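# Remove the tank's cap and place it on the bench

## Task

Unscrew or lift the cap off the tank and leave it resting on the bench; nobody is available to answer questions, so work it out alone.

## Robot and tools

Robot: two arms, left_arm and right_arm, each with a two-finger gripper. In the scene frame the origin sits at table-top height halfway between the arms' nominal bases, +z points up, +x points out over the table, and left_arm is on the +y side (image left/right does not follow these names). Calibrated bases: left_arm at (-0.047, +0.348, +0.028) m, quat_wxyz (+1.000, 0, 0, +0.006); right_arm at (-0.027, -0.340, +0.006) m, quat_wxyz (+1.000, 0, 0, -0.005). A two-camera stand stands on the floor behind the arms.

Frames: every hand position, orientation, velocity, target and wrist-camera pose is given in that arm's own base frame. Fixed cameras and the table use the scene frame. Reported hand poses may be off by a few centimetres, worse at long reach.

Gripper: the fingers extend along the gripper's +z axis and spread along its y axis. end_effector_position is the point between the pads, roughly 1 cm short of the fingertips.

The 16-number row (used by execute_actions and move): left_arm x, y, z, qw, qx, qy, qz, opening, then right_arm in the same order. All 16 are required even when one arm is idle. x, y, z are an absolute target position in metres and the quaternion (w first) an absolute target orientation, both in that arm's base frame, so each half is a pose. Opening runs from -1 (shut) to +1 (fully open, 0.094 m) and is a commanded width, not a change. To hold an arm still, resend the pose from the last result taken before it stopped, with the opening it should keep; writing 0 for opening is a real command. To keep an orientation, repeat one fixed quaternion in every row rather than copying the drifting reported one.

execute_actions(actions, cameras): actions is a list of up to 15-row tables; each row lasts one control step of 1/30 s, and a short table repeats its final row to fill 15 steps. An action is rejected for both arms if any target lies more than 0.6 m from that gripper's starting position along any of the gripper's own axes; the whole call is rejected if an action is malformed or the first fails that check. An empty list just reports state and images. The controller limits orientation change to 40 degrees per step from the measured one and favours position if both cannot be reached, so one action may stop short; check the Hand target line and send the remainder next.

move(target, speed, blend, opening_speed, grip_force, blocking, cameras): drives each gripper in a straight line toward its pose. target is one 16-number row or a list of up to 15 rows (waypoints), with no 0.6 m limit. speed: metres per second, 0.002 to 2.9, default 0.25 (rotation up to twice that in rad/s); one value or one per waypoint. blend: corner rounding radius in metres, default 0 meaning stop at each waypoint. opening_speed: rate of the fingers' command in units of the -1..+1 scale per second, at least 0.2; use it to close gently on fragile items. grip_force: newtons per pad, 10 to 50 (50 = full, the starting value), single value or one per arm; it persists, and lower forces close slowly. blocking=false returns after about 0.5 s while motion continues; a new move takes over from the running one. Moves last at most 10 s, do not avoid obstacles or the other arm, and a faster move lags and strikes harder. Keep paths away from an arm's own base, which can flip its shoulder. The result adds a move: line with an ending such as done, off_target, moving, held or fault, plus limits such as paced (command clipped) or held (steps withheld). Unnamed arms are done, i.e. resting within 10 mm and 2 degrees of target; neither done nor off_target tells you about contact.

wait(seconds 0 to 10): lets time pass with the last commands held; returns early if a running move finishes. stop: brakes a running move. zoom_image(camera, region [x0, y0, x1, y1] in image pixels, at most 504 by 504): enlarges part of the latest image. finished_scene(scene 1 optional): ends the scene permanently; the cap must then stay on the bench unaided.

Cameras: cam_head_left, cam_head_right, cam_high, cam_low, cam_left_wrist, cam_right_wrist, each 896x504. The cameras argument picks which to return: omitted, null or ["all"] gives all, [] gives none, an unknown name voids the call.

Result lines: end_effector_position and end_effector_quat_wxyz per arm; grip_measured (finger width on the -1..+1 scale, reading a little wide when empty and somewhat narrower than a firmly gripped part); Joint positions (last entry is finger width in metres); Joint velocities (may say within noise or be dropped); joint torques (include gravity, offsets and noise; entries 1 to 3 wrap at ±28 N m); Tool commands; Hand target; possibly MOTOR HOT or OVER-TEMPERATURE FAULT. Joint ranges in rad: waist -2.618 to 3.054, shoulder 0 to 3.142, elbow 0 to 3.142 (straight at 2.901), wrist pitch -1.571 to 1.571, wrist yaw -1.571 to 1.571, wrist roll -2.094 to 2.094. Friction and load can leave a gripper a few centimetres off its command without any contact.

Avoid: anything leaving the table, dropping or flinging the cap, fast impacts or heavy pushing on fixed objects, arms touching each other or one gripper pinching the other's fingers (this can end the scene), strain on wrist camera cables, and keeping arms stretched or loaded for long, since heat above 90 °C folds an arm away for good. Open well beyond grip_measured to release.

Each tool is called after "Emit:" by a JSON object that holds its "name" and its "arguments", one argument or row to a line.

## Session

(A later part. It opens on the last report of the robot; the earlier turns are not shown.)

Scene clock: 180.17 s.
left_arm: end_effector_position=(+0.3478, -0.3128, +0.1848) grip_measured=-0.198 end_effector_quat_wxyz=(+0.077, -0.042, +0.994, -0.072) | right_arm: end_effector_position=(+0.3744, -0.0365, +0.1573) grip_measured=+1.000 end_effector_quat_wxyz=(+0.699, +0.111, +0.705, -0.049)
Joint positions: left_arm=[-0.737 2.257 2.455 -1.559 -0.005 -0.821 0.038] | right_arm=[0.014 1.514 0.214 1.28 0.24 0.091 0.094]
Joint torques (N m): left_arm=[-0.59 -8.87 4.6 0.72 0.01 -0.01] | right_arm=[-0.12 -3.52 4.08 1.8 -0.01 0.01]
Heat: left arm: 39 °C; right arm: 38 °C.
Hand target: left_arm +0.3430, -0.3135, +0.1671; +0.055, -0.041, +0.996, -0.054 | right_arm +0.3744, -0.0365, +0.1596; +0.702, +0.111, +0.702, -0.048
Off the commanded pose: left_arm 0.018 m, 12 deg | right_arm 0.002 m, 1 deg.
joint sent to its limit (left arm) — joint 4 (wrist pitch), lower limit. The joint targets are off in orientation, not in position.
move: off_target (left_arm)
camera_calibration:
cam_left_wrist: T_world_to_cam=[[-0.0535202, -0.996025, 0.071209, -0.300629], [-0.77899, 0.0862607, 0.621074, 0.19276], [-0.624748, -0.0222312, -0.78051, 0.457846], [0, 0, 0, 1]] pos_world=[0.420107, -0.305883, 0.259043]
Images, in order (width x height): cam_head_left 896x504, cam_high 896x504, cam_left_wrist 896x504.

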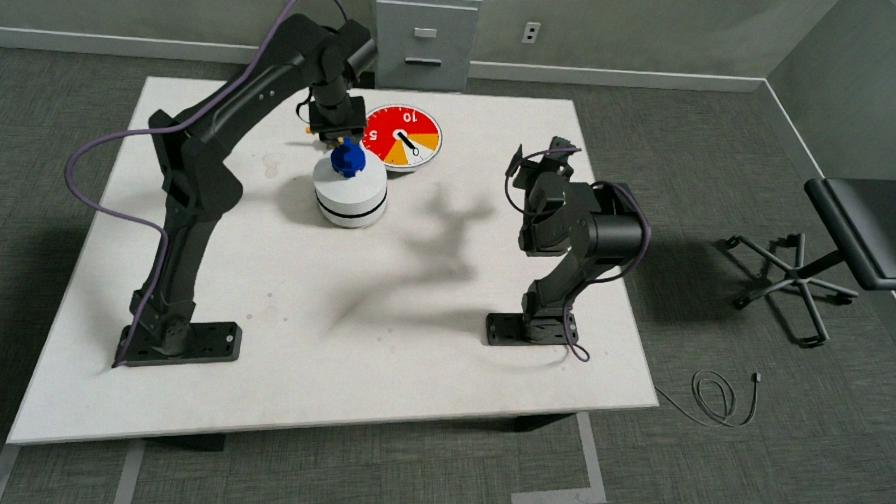

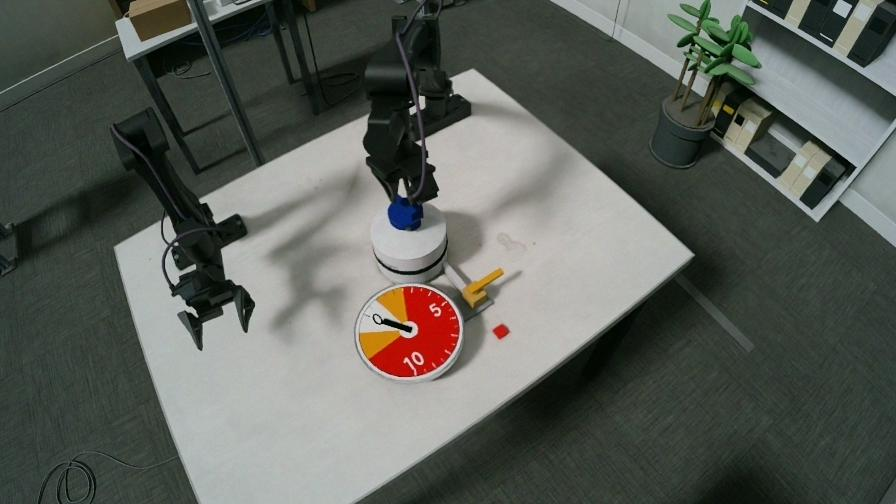

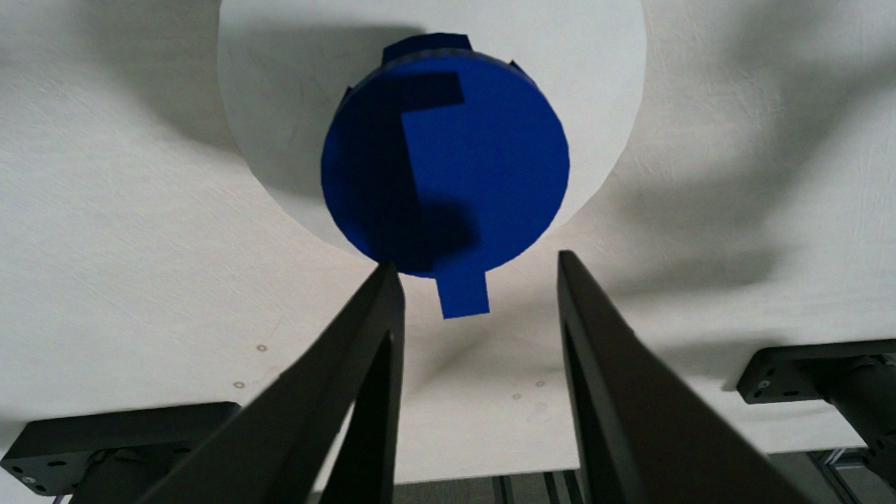

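Emit:
{"name": "move", "arguments": {
  "target": [0.3535,-0.3095,0.165,0,-0.0393,0.9992,0,-0.2,0.3744,-0.0365,0.1596,0.702,0.111,0.702,-0.048,1],
  "speed": 0.06,
  "cameras": ["cam_left_wrist","cam_head_left","cam_high"]
}}

Emit:
{"name": "zoom_image", "arguments": {
  "camera": "cam_high",
  "region": [350, 130, 470, 260]
}}

Scene clock: 199.23 s.
left_arm: end_effector_position=(+0.3512, -0.3107, +0.1763) grip_measured=-0.198 end_effector_quat_wxyz=(+0.070, -0.040, +0.995, -0.065) | right_arm: end_effector_position=(+0.3744, -0.0365, +0.1573) grip_measured=+1.000 end_effector_quat_wxyz=(+0.699, +0.111, +0.705, -0.049)
Joint positions: left_arm=[-0.727 2.276 2.455 -1.559 -0.003 -0.808 0.038] | right_arm=[0.014 1.514 0.214 1.28 0.24 0.091 0.094]
Joint torques (N m): left_arm=[0.65 -8.94 6.75 0.67 0 0.11] | right_arm=[0.12 -3.79 4.11 1.76 -0.01 -0.03]
Heat: left arm: 38 °C; right arm: 39 °C.
Hand target: left_arm +0.3530, -0.3092, +0.1646; +0.057, -0.039, +0.996, -0.055 | right_arm +0.3744, -0.0365, +0.1596; +0.702, +0.111, +0.702, -0.048
Off the commanded pose: left_arm 0.012 m, 11 deg | right_arm 0.002 m, 1 deg.
joint sent to its limit (left arm) — joint 4 (wrist pitch), lower limit. The joint targets are off in orientation, not in position.
move: off_target (left_arm)
camera_calibration:
cam_left_wrist: T_world_to_cam=[[-0.0565775, -0.996636, 0.059288, -0.294831], [-0.76969, 0.0813627, 0.633212, 0.193633], [-0.635906, -0.00980783, -0.771704, 0.459577], [0, 0, 0, 1]] pos_world=[0.424605, -0.305086, 0.249526]
Images, in order (width x height): cam_head_left 896x504, cam_high 896x504, cam_left_wrist 896x504.

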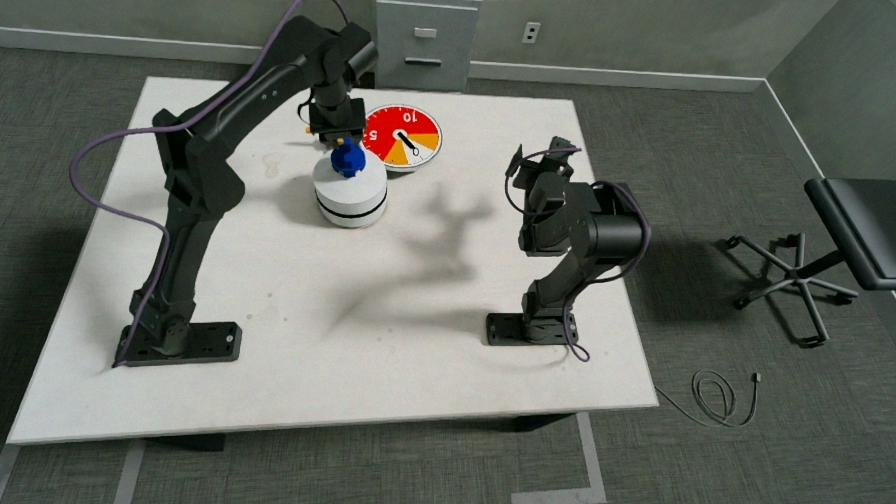

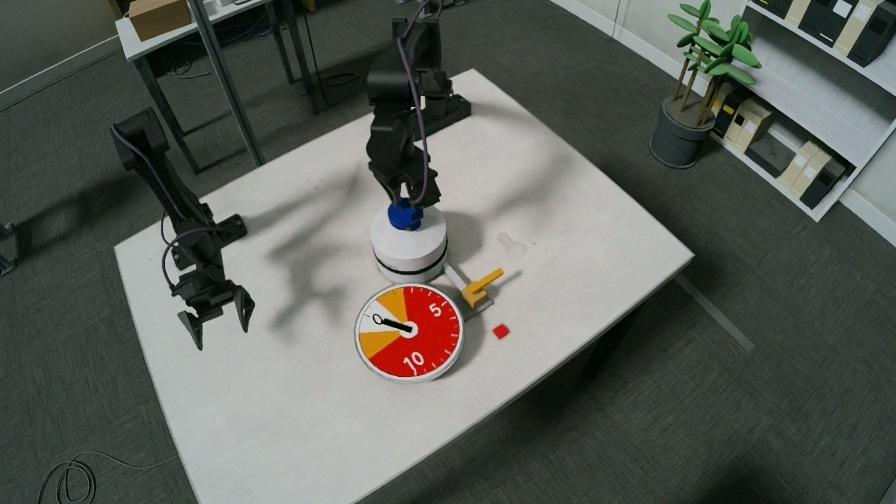

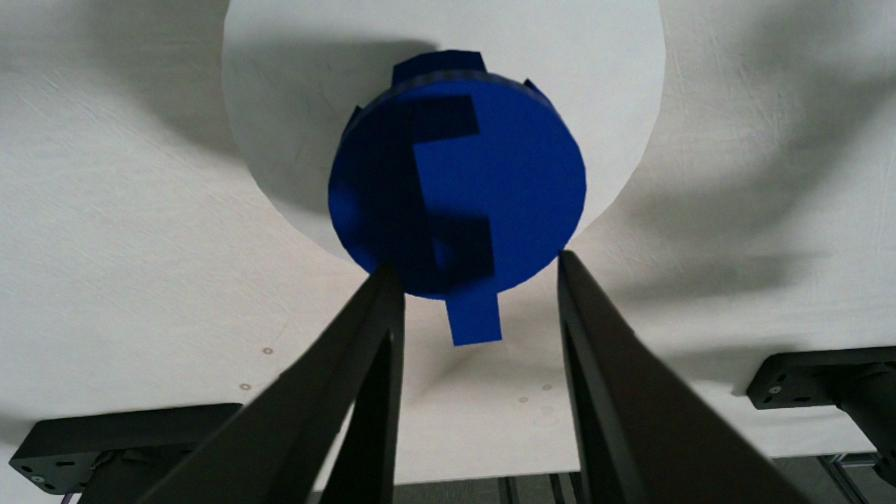

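Scaled by 3.877 from the camera's 896x504 image, which has a finer 1280x720 frame.

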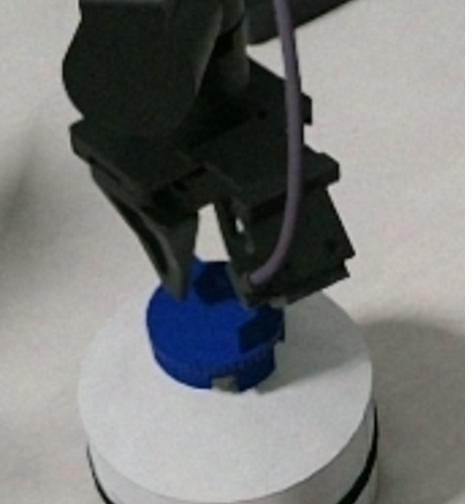

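Emit:
{"name": "move", "arguments": {
  "target": [0.355,-0.309,0.154,0,-0.0393,0.9992,0,-0.2,0.3744,-0.0365,0.1596,0.702,0.111,0.702,-0.048,1],
  "speed": 0.06,
  "cameras": ["cam_left_wrist","cam_high"]
}}

Emit:
{"name": "zoom_image", "arguments": {
  "camera": "cam_high",
  "region": [350, 130, 470, 260]
}}

Scene clock: 205.63 s.
left_arm: end_effector_position=(+0.3531, -0.3104, +0.1660) grip_measured=-0.198 end_effector_quat_wxyz=(+0.062, -0.040, +0.996, -0.057) | right_arm: end_effector_position=(+0.3744, -0.0365, +0.1573) grip_measured=+1.000 end_effector_quat_wxyz=(+0.699, +0.111, +0.705, -0.049)
Joint positions: left_arm=[-0.724 2.299 2.455 -1.559 -0.003 -0.804 0.038] | right_arm=[0.014 1.514 0.214 1.28 0.24 0.091 0.094]
Joint torques (N m): left_arm=[0.61 -9.06 6.64 0.63 0 0.1] | right_arm=[-0.06 -3.81 4 1.78 0 -0.01]
Heat: left arm: 38 °C; right arm: 39 °C.
Hand target: left_arm +0.3545, -0.3086, +0.1538; +0.049, -0.039, +0.997, -0.047 | right_arm +0.3744, -0.0365, +0.1596; +0.702, +0.111, +0.702, -0.048
Off the commanded pose: left_arm 0.012 m, 10 deg | right_arm 0.002 m, 1 deg.
joint sent to its limit (left arm) — joint 4 (wrist pitch), lower limit. The joint targets are off in orientation, not in position.
move: off_target (left_arm)
camera_calibration:
cam_left_wrist: T_world_to_cam=[[-0.0561075, -0.997427, 0.0446315, -0.29183], [-0.758956, 0.0716524, 0.647187, 0.192436], [-0.64872, 0.00243869, -0.761024, 0.459412], [0, 0, 0, 1]] pos_world=[0.427706, -0.305988, 0.238106]
Images, in order (width x height): cam_high 896x504, cam_left_wrist 896x504.

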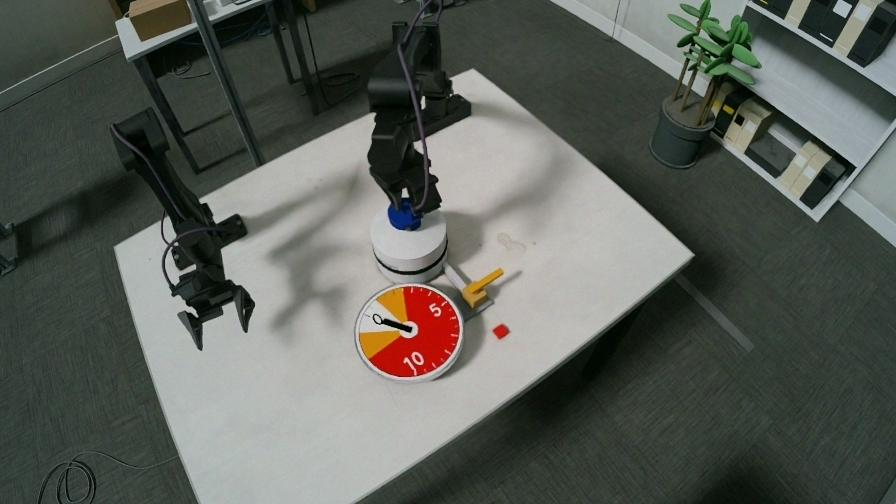

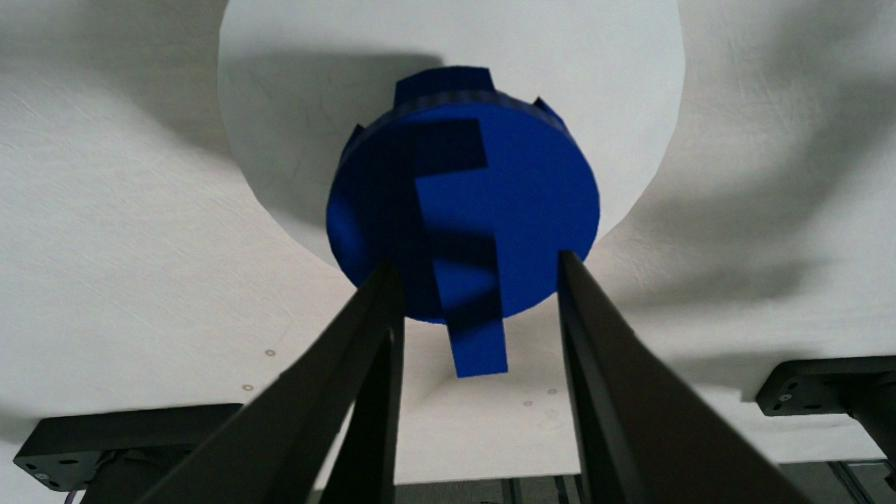

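Scaled by 3.877 from the camera's 896x504 image, which has a finer 1280x720 frame.

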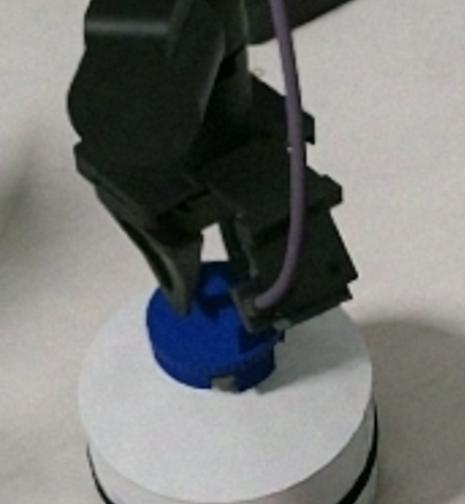

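Emit:
{"name": "move", "arguments": {
  "target": [0.355,-0.309,0.152,0,-0.0393,0.9992,0,-1,0.3744,-0.0365,0.1596,0.702,0.111,0.702,-0.048,1],
  "speed": 0.06,
  "opening_speed": 0.5,
  "cameras": ["cam_left_wrist","cam_high","cam_head_left"]
}}

Emit:
{"name": "zoom_image", "arguments": {
  "camera": "cam_high",
  "region": [350, 130, 470, 260]
}}

Scene clock: 221.50 s.
left_arm: end_effector_position=(+0.3518, -0.3097, +0.1658) grip_measured=-0.717 end_effector_quat_wxyz=(+0.059, -0.039, +0.996, -0.056) | right_arm: end_effector_position=(+0.3744, -0.0365, +0.1573) grip_measured=+1.000 end_effector_quat_wxyz=(+0.699, +0.111, +0.705, -0.049)
Joint positions: left_arm=[-0.724 2.299 2.455 -1.564 -0.001 -0.803 0.013] | right_arm=[0.014 1.514 0.214 1.28 0.24 0.091 0.094]
Joint torques (N m): left_arm=[0.61 -8.8 6.5 0.67 -0.02 0.1] | right_arm=[0.01 -3.73 3.88 1.8 0.01 -0.01]
Heat: left arm: 38 °C; right arm: 39 °C.
Hand target: left_arm +0.3544, -0.3085, +0.1518; +0.047, -0.039, +0.997, -0.045 | right_arm +0.3744, -0.0365, +0.1596; +0.702, +0.111, +0.702, -0.048
Off the commanded pose: left_arm 0.014 m, 9 deg | right_arm 0.002 m, 1 deg.
joint sent to its limit (left arm) — joint 4 (wrist pitch), lower limit. The joint targets are off in orientation, not in position.
move: off_target (left_arm)
camera_calibration:
cam_left_wrist: T_world_to_cam=[[-0.0568965, -0.99749, 0.0421369, -0.290545], [-0.755518, 0.0706077, 0.651312, 0.189349], [-0.652653, 0.00522224, -0.757639, 0.460092], [0, 0, 0, 1]] pos_world=[0.426806, -0.305588, 0.237502]
Images, in order (width x height): cam_head_left 896x504, cam_high 896x504, cam_left_wrist 896x504.

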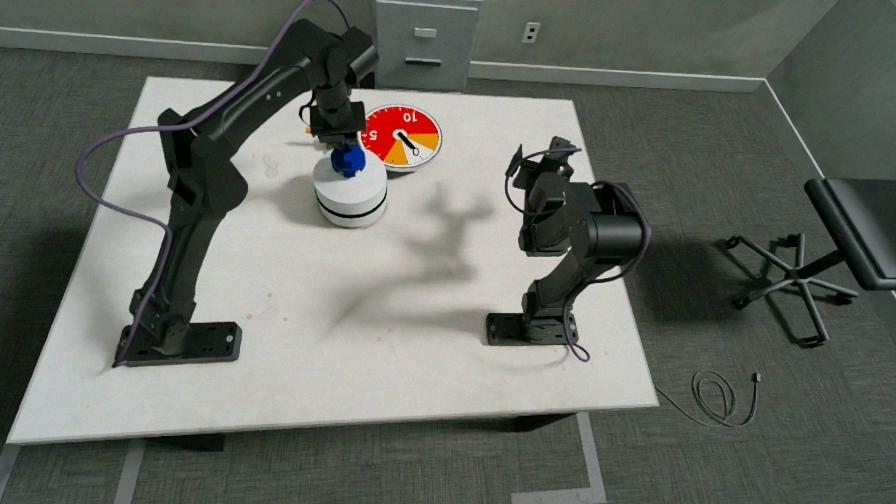

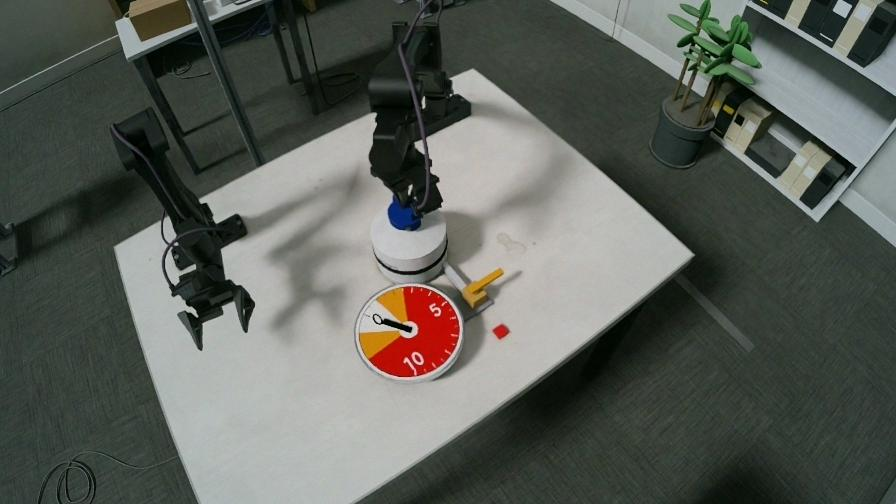

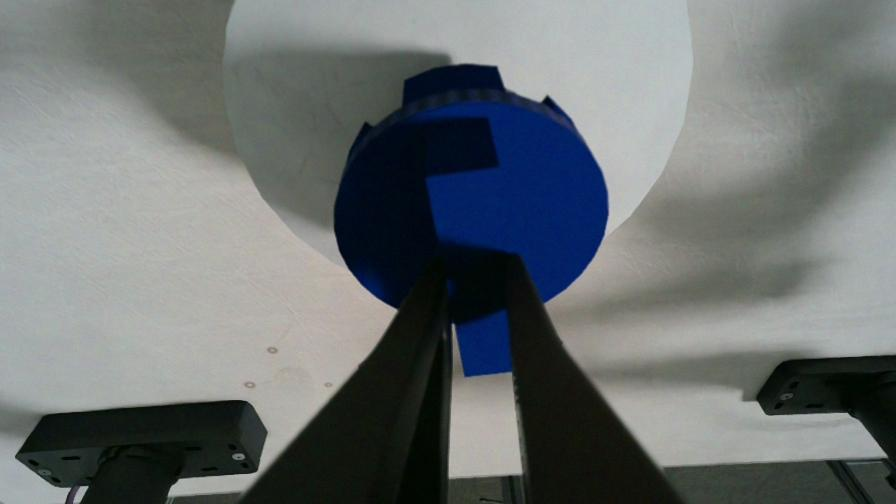

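Scaled by 3.877 from the camera's 896x504 image, which has a finer 1280x720 frame.

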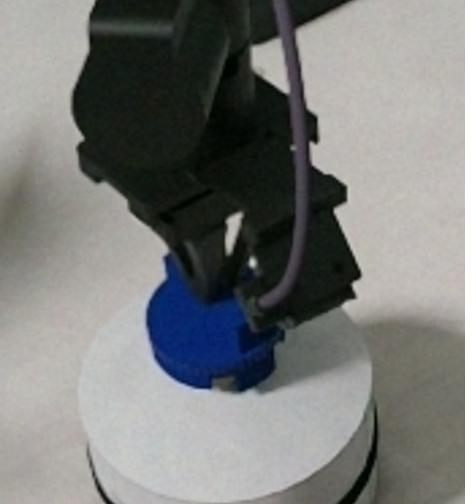

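Emit:
{"name": "move", "arguments": {
  "target": [0.355,-0.309,0.152,0,-0.2130,0.9771,0,-1,0.3744,-0.0365,0.1596,0.702,0.111,0.702,-0.048,1],
  "speed": 0.15,
  "cameras": ["cam_left_wrist","cam_high","cam_head_left"]
}}

Emit:
{"name": "zoom_image", "arguments": {
  "camera": "cam_high",
  "region": [350, 130, 470, 260]
}}

Emit:
{"name": "zoom_image", "arguments": {
  "camera": "cam_head_left",
  "region": [320, 120, 380, 190]
}}

Scene clock: 229.80 s.
left_arm: end_effector_position=(+0.3525, -0.3086, +0.1657) grip_measured=-0.717 end_effector_quat_wxyz=(+0.054, -0.168, +0.982, -0.060) | right_arm: end_effector_position=(+0.3744, -0.0365, +0.1573) grip_measured=+1.000 end_effector_quat_wxyz=(+0.699, +0.111, +0.705, -0.049)
Joint positions: left_arm=[-0.724 2.299 2.455 -1.565 -0.008 -1.063 0.013] | right_arm=[0.014 1.514 0.214 1.28 0.24 0.091 0.094]
Joint torques (N m): left_arm=[0.4 -8.76 6.54 0.68 -0.01 -0.89] | right_arm=[-0.17 -3.62 4.34 1.82 -0.06 0.03]
Heat: left arm: 38 °C; right arm: 40 °C.
Hand target: left_arm +0.3545, -0.3086, +0.1519; +0.041, -0.210, +0.976, -0.051 | right_arm +0.3744, -0.0365, +0.1596; +0.702, +0.111, +0.702, -0.048
Off the commanded pose: left_arm 0.014 m, 11 deg | right_arm 0.002 m, 1 deg.
joint sent to its limit (left arm) — joint 4 (wrist pitch), lower limit. The joint targets are off in orientation, not in position.
move: off_target (left_arm)
camera_calibration:
cam_left_wrist: T_world_to_cam=[[0.200191, -0.977483, 0.0667129, -0.377851], [-0.735968, -0.105082, 0.668812, 0.125817], [-0.646742, -0.182989, -0.740432, 0.397547], [0, 0, 0, 1]] pos_world=[0.42535, -0.283375, 0.235416]
Images, in order (width x height): cam_head_left 896x504, cam_high 896x504, cam_left_wrist 896x504.

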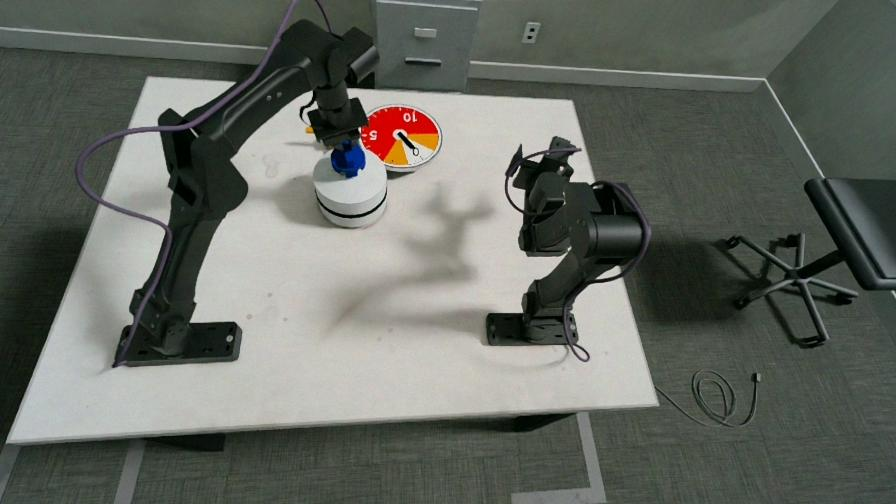

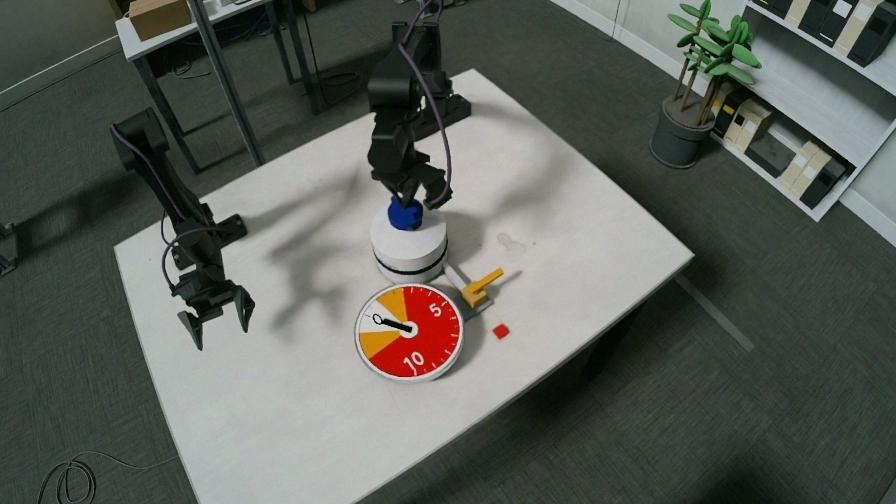

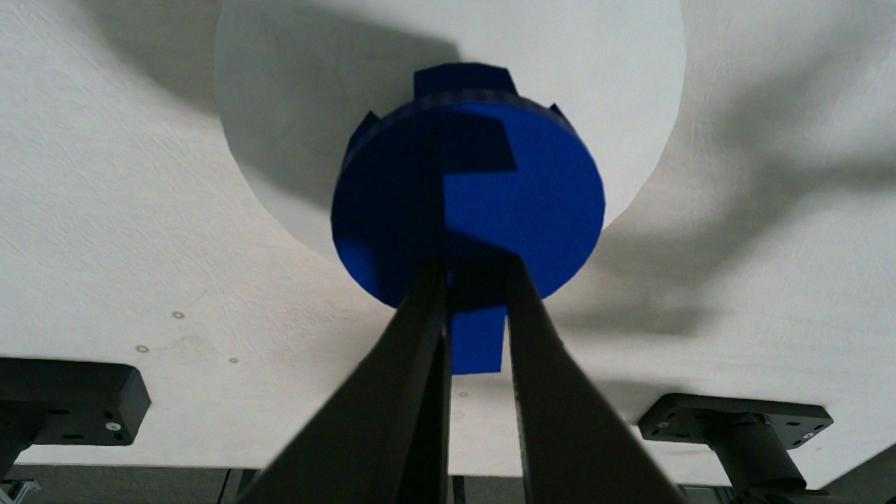

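Scaled by 3.877 from the camera's 896x504 image, which has a finer 1280x720 frame.

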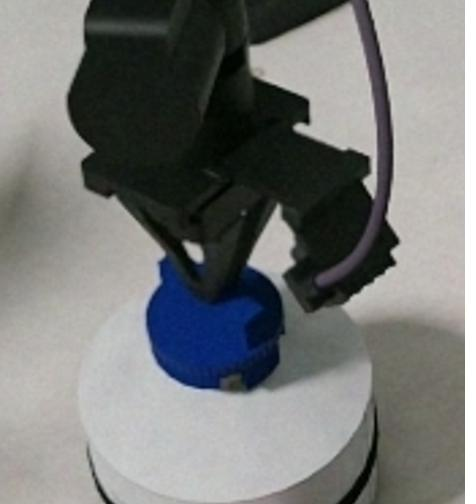

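Scaled by 7.200 from the camera's 896x504 image, which has a finer 1280x720 frame.

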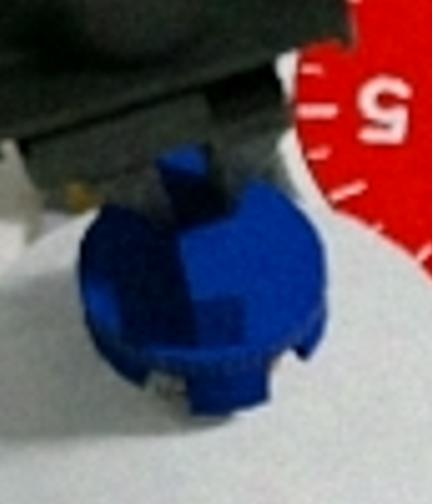

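Emit:
{"name": "move", "arguments": {
  "target": [0.355,-0.309,0.152,0,-0.3420,0.9397,0,-1,0.3744,-0.0365,0.1596,0.702,0.111,0.702,-0.048,1],
  "speed": 0.2,
  "cameras": ["cam_left_wrist","cam_high","cam_head_left"]
}}

Emit:
{"name": "zoom_image", "arguments": {
  "camera": "cam_high",
  "region": [370, 180, 440, 250]
}}

Emit:
{"name": "zoom_image", "arguments": {
  "camera": "cam_head_left",
  "region": [320, 120, 380, 190]
}}

Scene clock: 237.20 s.
left_arm: end_effector_position=(+0.3526, -0.3080, +0.1657) grip_measured=-0.718 end_effector_quat_wxyz=(+0.044, -0.329, +0.941, -0.067) | right_arm: end_effector_position=(+0.3744, -0.0365, +0.1573) grip_measured=+1.000 end_effector_quat_wxyz=(+0.699, +0.111, +0.705, -0.049)
Joint positions: left_arm=[-0.724 2.299 2.455 -1.567 -0.011 -1.396 0.013] | right_arm=[0.014 1.514 0.214 1.28 0.24 0.091 0.094]
Joint torques (N m): left_arm=[0.54 -8.77 6.48 0.7 0.05 -0.19] | right_arm=[0.29 -3.86 4 1.82 -0.01 -0.01]
Heat: left arm: 39 °C; right arm: 40 °C.
Hand target: left_arm +0.3545, -0.3085, +0.1518; +0.032, -0.340, +0.938, -0.056 | right_arm +0.3744, -0.0365, +0.1596; +0.702, +0.111, +0.702, -0.048
Off the commanded pose: left_arm 0.014 m, 9 deg | right_arm 0.002 m, 1 deg.
joint sent to its limit (left arm) — joint 4 (wrist pitch), lower limit. The joint targets are off in orientation, not in position.
move: off_target (left_arm)
camera_calibration:
cam_left_wrist: T_world_to_cam=[[0.507113, -0.857021, 0.0913814, -0.452479], [-0.645262, -0.30723, 0.699462, 0.0266831], [-0.571379, -0.413671, -0.708804, 0.294778], [0, 0, 0, 1]] pos_world=[0.415106, -0.257645, 0.231624]
Images, in order (width x height): cam_head_left 896x504, cam_high 896x504, cam_left_wrist 896x504.

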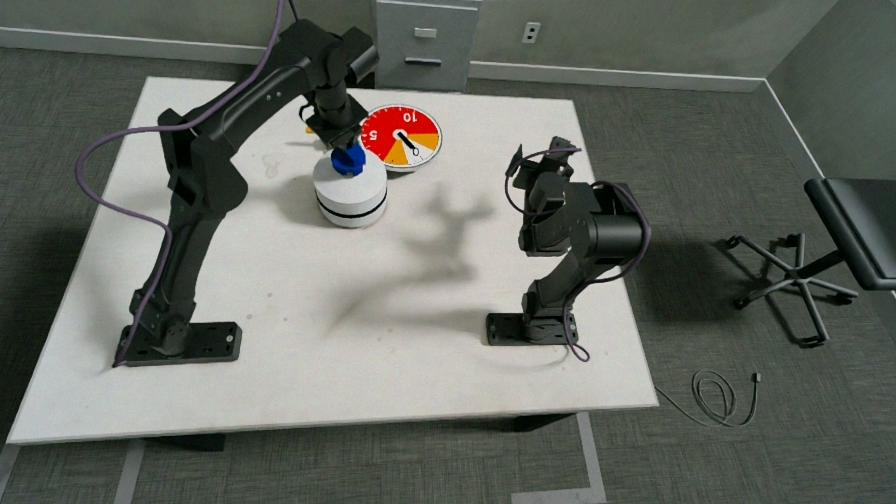

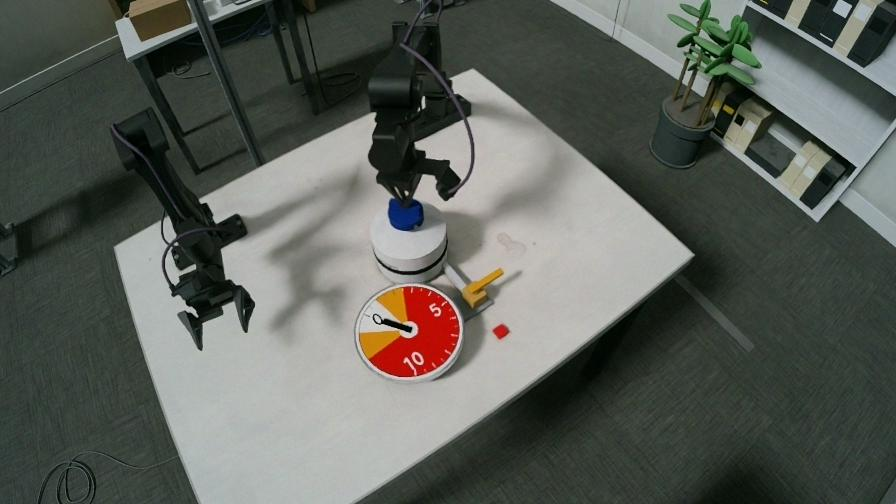

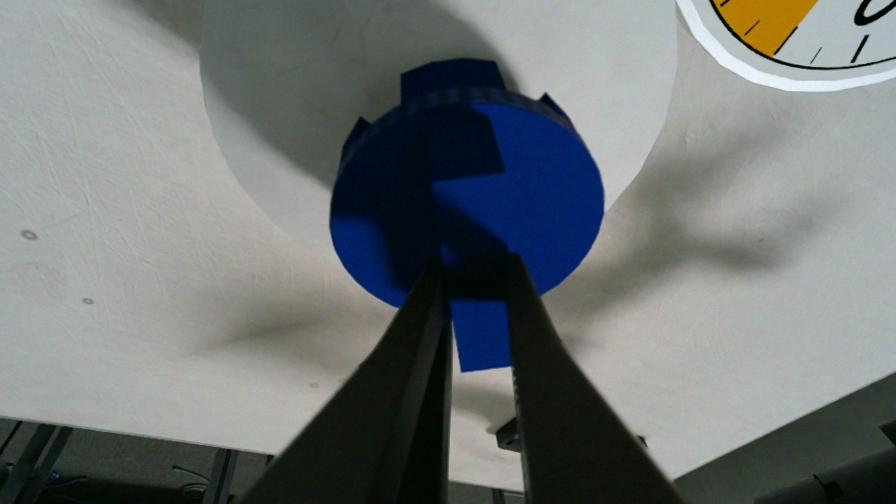

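Scaled by 7.200 from the camera's 896x504 image, which has a finer 1280x720 frame.

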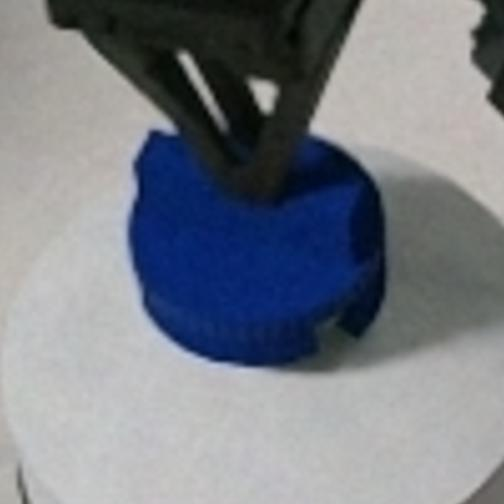

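Scaled by 7.200 from the camera's 896x504 image, which has a finer 1280x720 frame.

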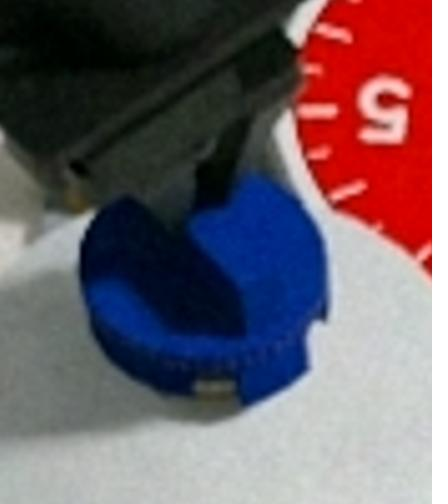

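Emit:
{"name": "move", "arguments": {
  "target": [0.355,-0.309,0.152,0,-0.5225,0.8526,0,-1,0.3744,-0.0365,0.1596,0.702,0.111,0.702,-0.048,1],
  "speed": 0.2,
  "cameras": ["cam_left_wrist","cam_high","cam_head_left"]
}}

Emit:
{"name": "zoom_image", "arguments": {
  "camera": "cam_high",
  "region": [370, 180, 440, 250]
}}

Emit:
{"name": "zoom_image", "arguments": {
  "camera": "cam_head_left",
  "region": [320, 120, 380, 190]
}}

Scene clock: 245.17 s.
left_arm: end_effector_position=(+0.3519, -0.3072, +0.1655) grip_measured=-0.718 end_effector_quat_wxyz=(+0.029, -0.510, +0.857, -0.072) | right_arm: end_effector_position=(+0.3743, -0.0365, +0.1572) grip_measured=+1.000 end_effector_quat_wxyz=(+0.698, +0.111, +0.705, -0.049)
Joint positions: left_arm=[-0.724 2.299 2.455 -1.571 -0.012 -1.797 0.013] | right_arm=[0.014 1.514 0.214 1.28 0.24 0.091 0.094]
Joint torques (N m): left_arm=[0.54 -8.77 6.49 0.73 0.06 -0.22] | right_arm=[-0.2 -3.59 4.01 1.76 -0.04 0.03]
Heat: left arm: 39 °C; right arm: 40 °C.
Hand target: left_arm +0.3545, -0.3086, +0.1518; +0.020, -0.521, +0.851, -0.062 | right_arm +0.3744, -0.0365, +0.1595; +0.702, +0.111, +0.702, -0.048
Off the commanded pose: left_arm 0.014 m, 9 deg | right_arm 0.002 m, 1 deg.
joint read past its limit (left arm) — joint 4 (wrist pitch), lower limit.
joint sent to its limit (left arm) — joint 4 (wrist pitch), lower limit. The joint targets are off in orientation, not in position.
move: off_target (left_arm)
camera_calibration:
cam_left_wrist: T_world_to_cam=[[0.80144, -0.589885, 0.0986415, -0.474182], [-0.454603, -0.493668, 0.741369, -0.104766], [-0.388626, -0.639005, -0.663809, 0.153605], [0, 0, 0, 1]] pos_world=[0.392096, -0.233278, 0.226409]
Images, in order (width x height): cam_head_left 896x504, cam_high 896x504, cam_left_wrist 896x504.

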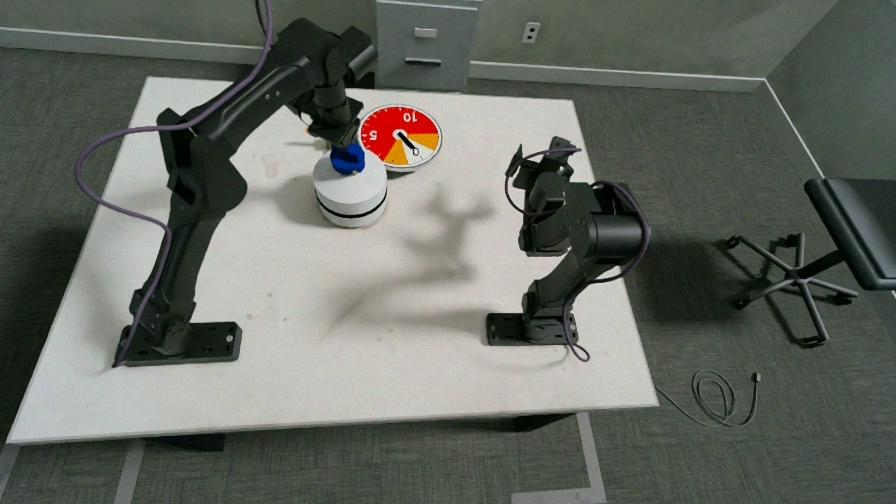

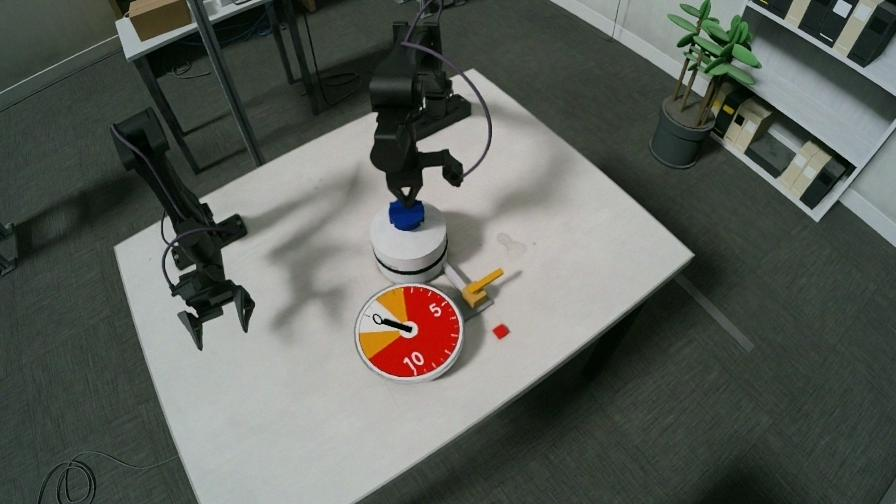

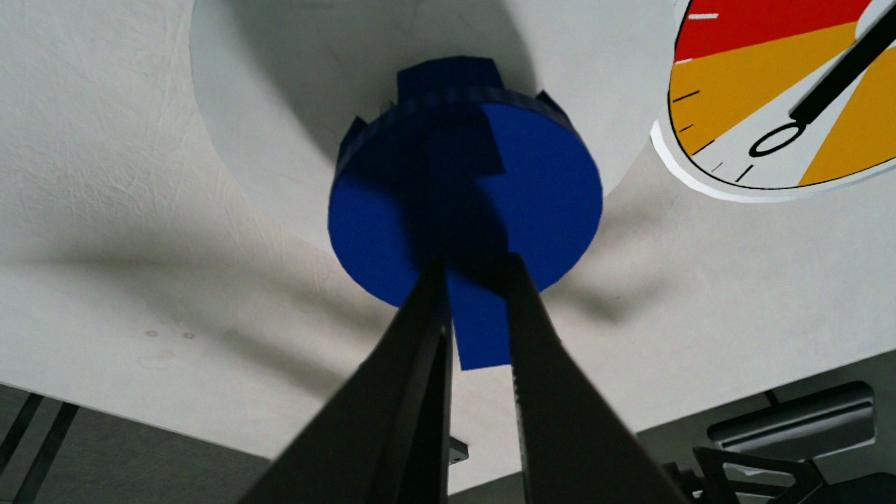

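Scaled by 7.200 from the camera's 896x504 image, which has a finer 1280x720 frame.

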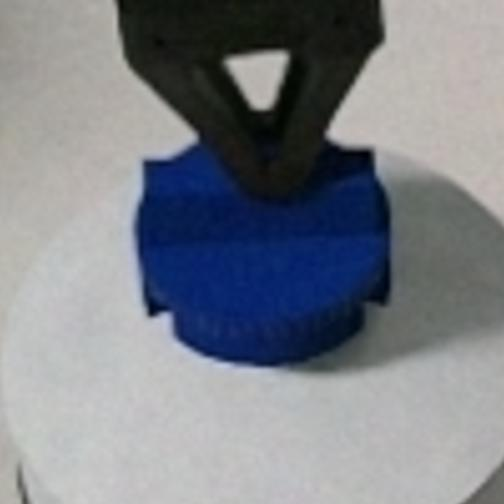

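Scaled by 7.200 from the camera's 896x504 image, which has a finer 1280x720 frame.

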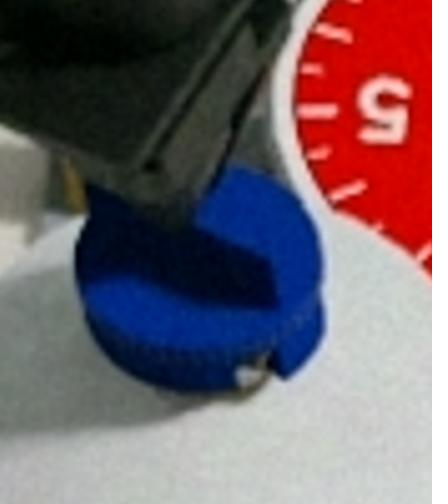

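Emit:
{"name": "move", "arguments": {
  "target": [0.355,-0.309,0.152,0,-0.6157,0.788,0,-1,0.3744,-0.0365,0.1596,0.702,0.111,0.702,-0.048,1],
  "speed": 0.2,
  "cameras": ["cam_left_wrist","cam_high","cam_head_left"]
}}

Emit:
{"name": "zoom_image", "arguments": {
  "camera": "cam_high",
  "region": [370, 180, 440, 250]
}}

Emit:
{"name": "zoom_image", "arguments": {
  "camera": "cam_head_left",
  "region": [320, 120, 380, 190]
}}

Emit:
{"name": "zoom_image", "arguments": {
  "camera": "cam_left_wrist",
  "region": [320, 40, 620, 240]
}}

Scene clock: 253.97 s.
left_arm: end_effector_position=(+0.3504, -0.3055, +0.1654) grip_measured=-0.718 end_effector_quat_wxyz=(+0.022, -0.588, +0.806, -0.070) | right_arm: end_effector_position=(+0.3743, -0.0365, +0.1572) grip_measured=+1.000 end_effector_quat_wxyz=(+0.698, +0.111, +0.705, -0.049)
Joint positions: left_arm=[-0.724 2.299 2.455 -1.58 -0.013 -1.984 0.013] | right_arm=[0.014 1.514 0.214 1.28 0.24 0.091 0.094]
Joint torques (N m): left_arm=[0.46 -8.75 6.38 0.81 0.05 -0.62] | right_arm=[-0.18 -3.89 4.36 1.77 0.04 0.04]
Heat: left arm: 39 °C; right arm: 40 °C.
Hand target: left_arm +0.3545, -0.3085, +0.1518; +0.014, -0.613, +0.787, -0.063 | right_arm +0.3744, -0.0365, +0.1595; +0.702, +0.111, +0.702, -0.048
Off the commanded pose: left_arm 0.015 m, 9 deg | right_arm 0.002 m, 1 deg.
joint read past its limit (left arm) — joint 4 (wrist pitch), lower limit.
joint sent to its limit (left arm) — joint 4 (wrist pitch), lower limit. The joint targets are off in orientation, not in position.
move: off_target (left_arm)
camera_calibration:
cam_left_wrist: T_world_to_cam=[[0.898373, -0.430411, 0.0875923, -0.455347], [-0.34015, -0.555574, 0.758706, -0.16636], [-0.277891, -0.711396, -0.645518, 0.0901377], [0, 0, 0, 1]] pos_world=[0.377532, -0.224288, 0.224289]
Images, in order (width x height): cam_head_left 896x504, cam_high 896x504, cam_left_wrist 896x504.

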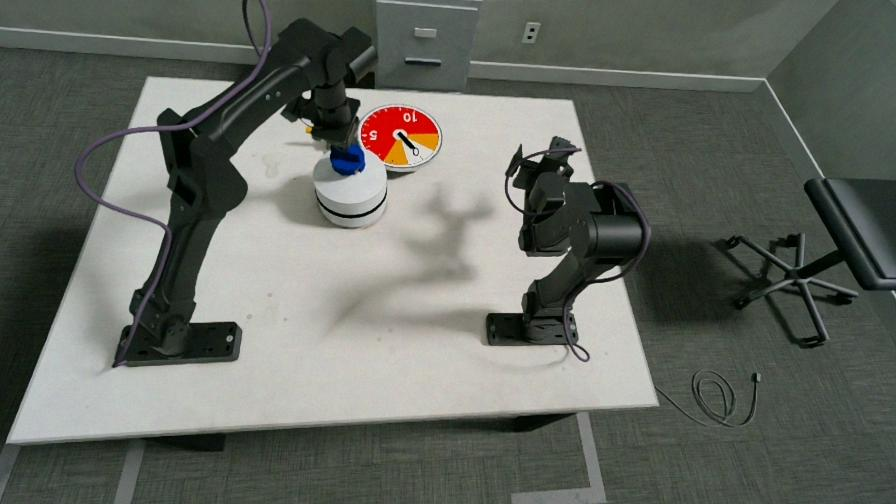

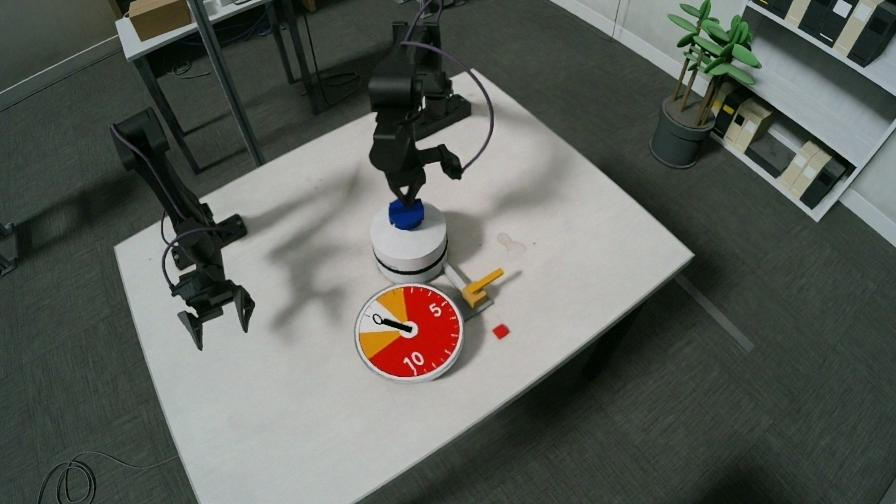

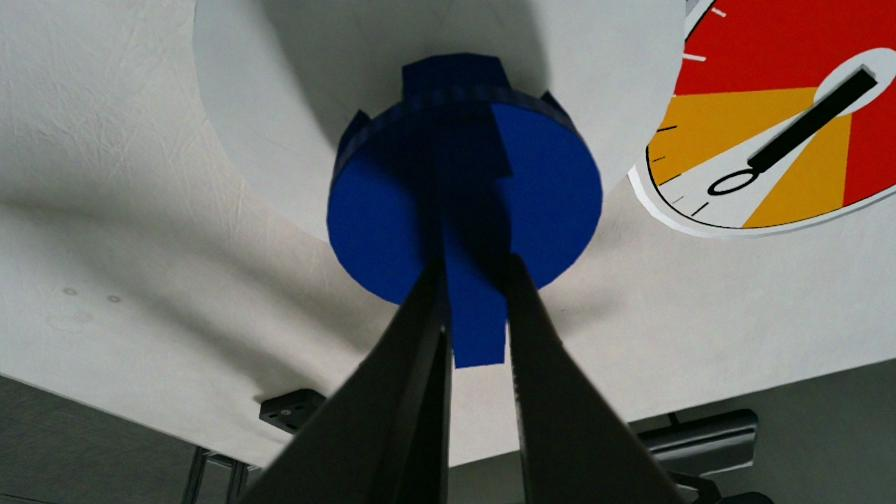

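Scaled by 7.200 from the camera's 896x504 image, which has a finer 1280x720 frame.

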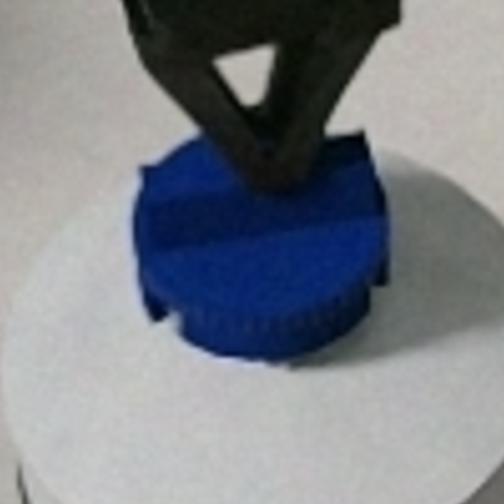

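Scaled by 7.200 from the camera's 896x504 image, which has a finer 1280x720 frame.

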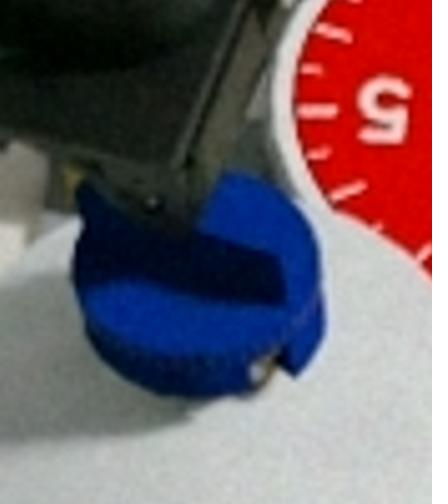

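Scaled by 1.680 from the camera's 896x504 image, which has a finer 1280x720 frame.

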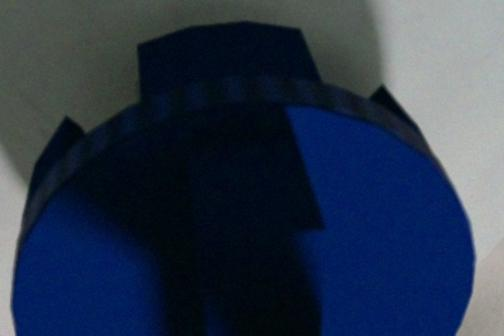

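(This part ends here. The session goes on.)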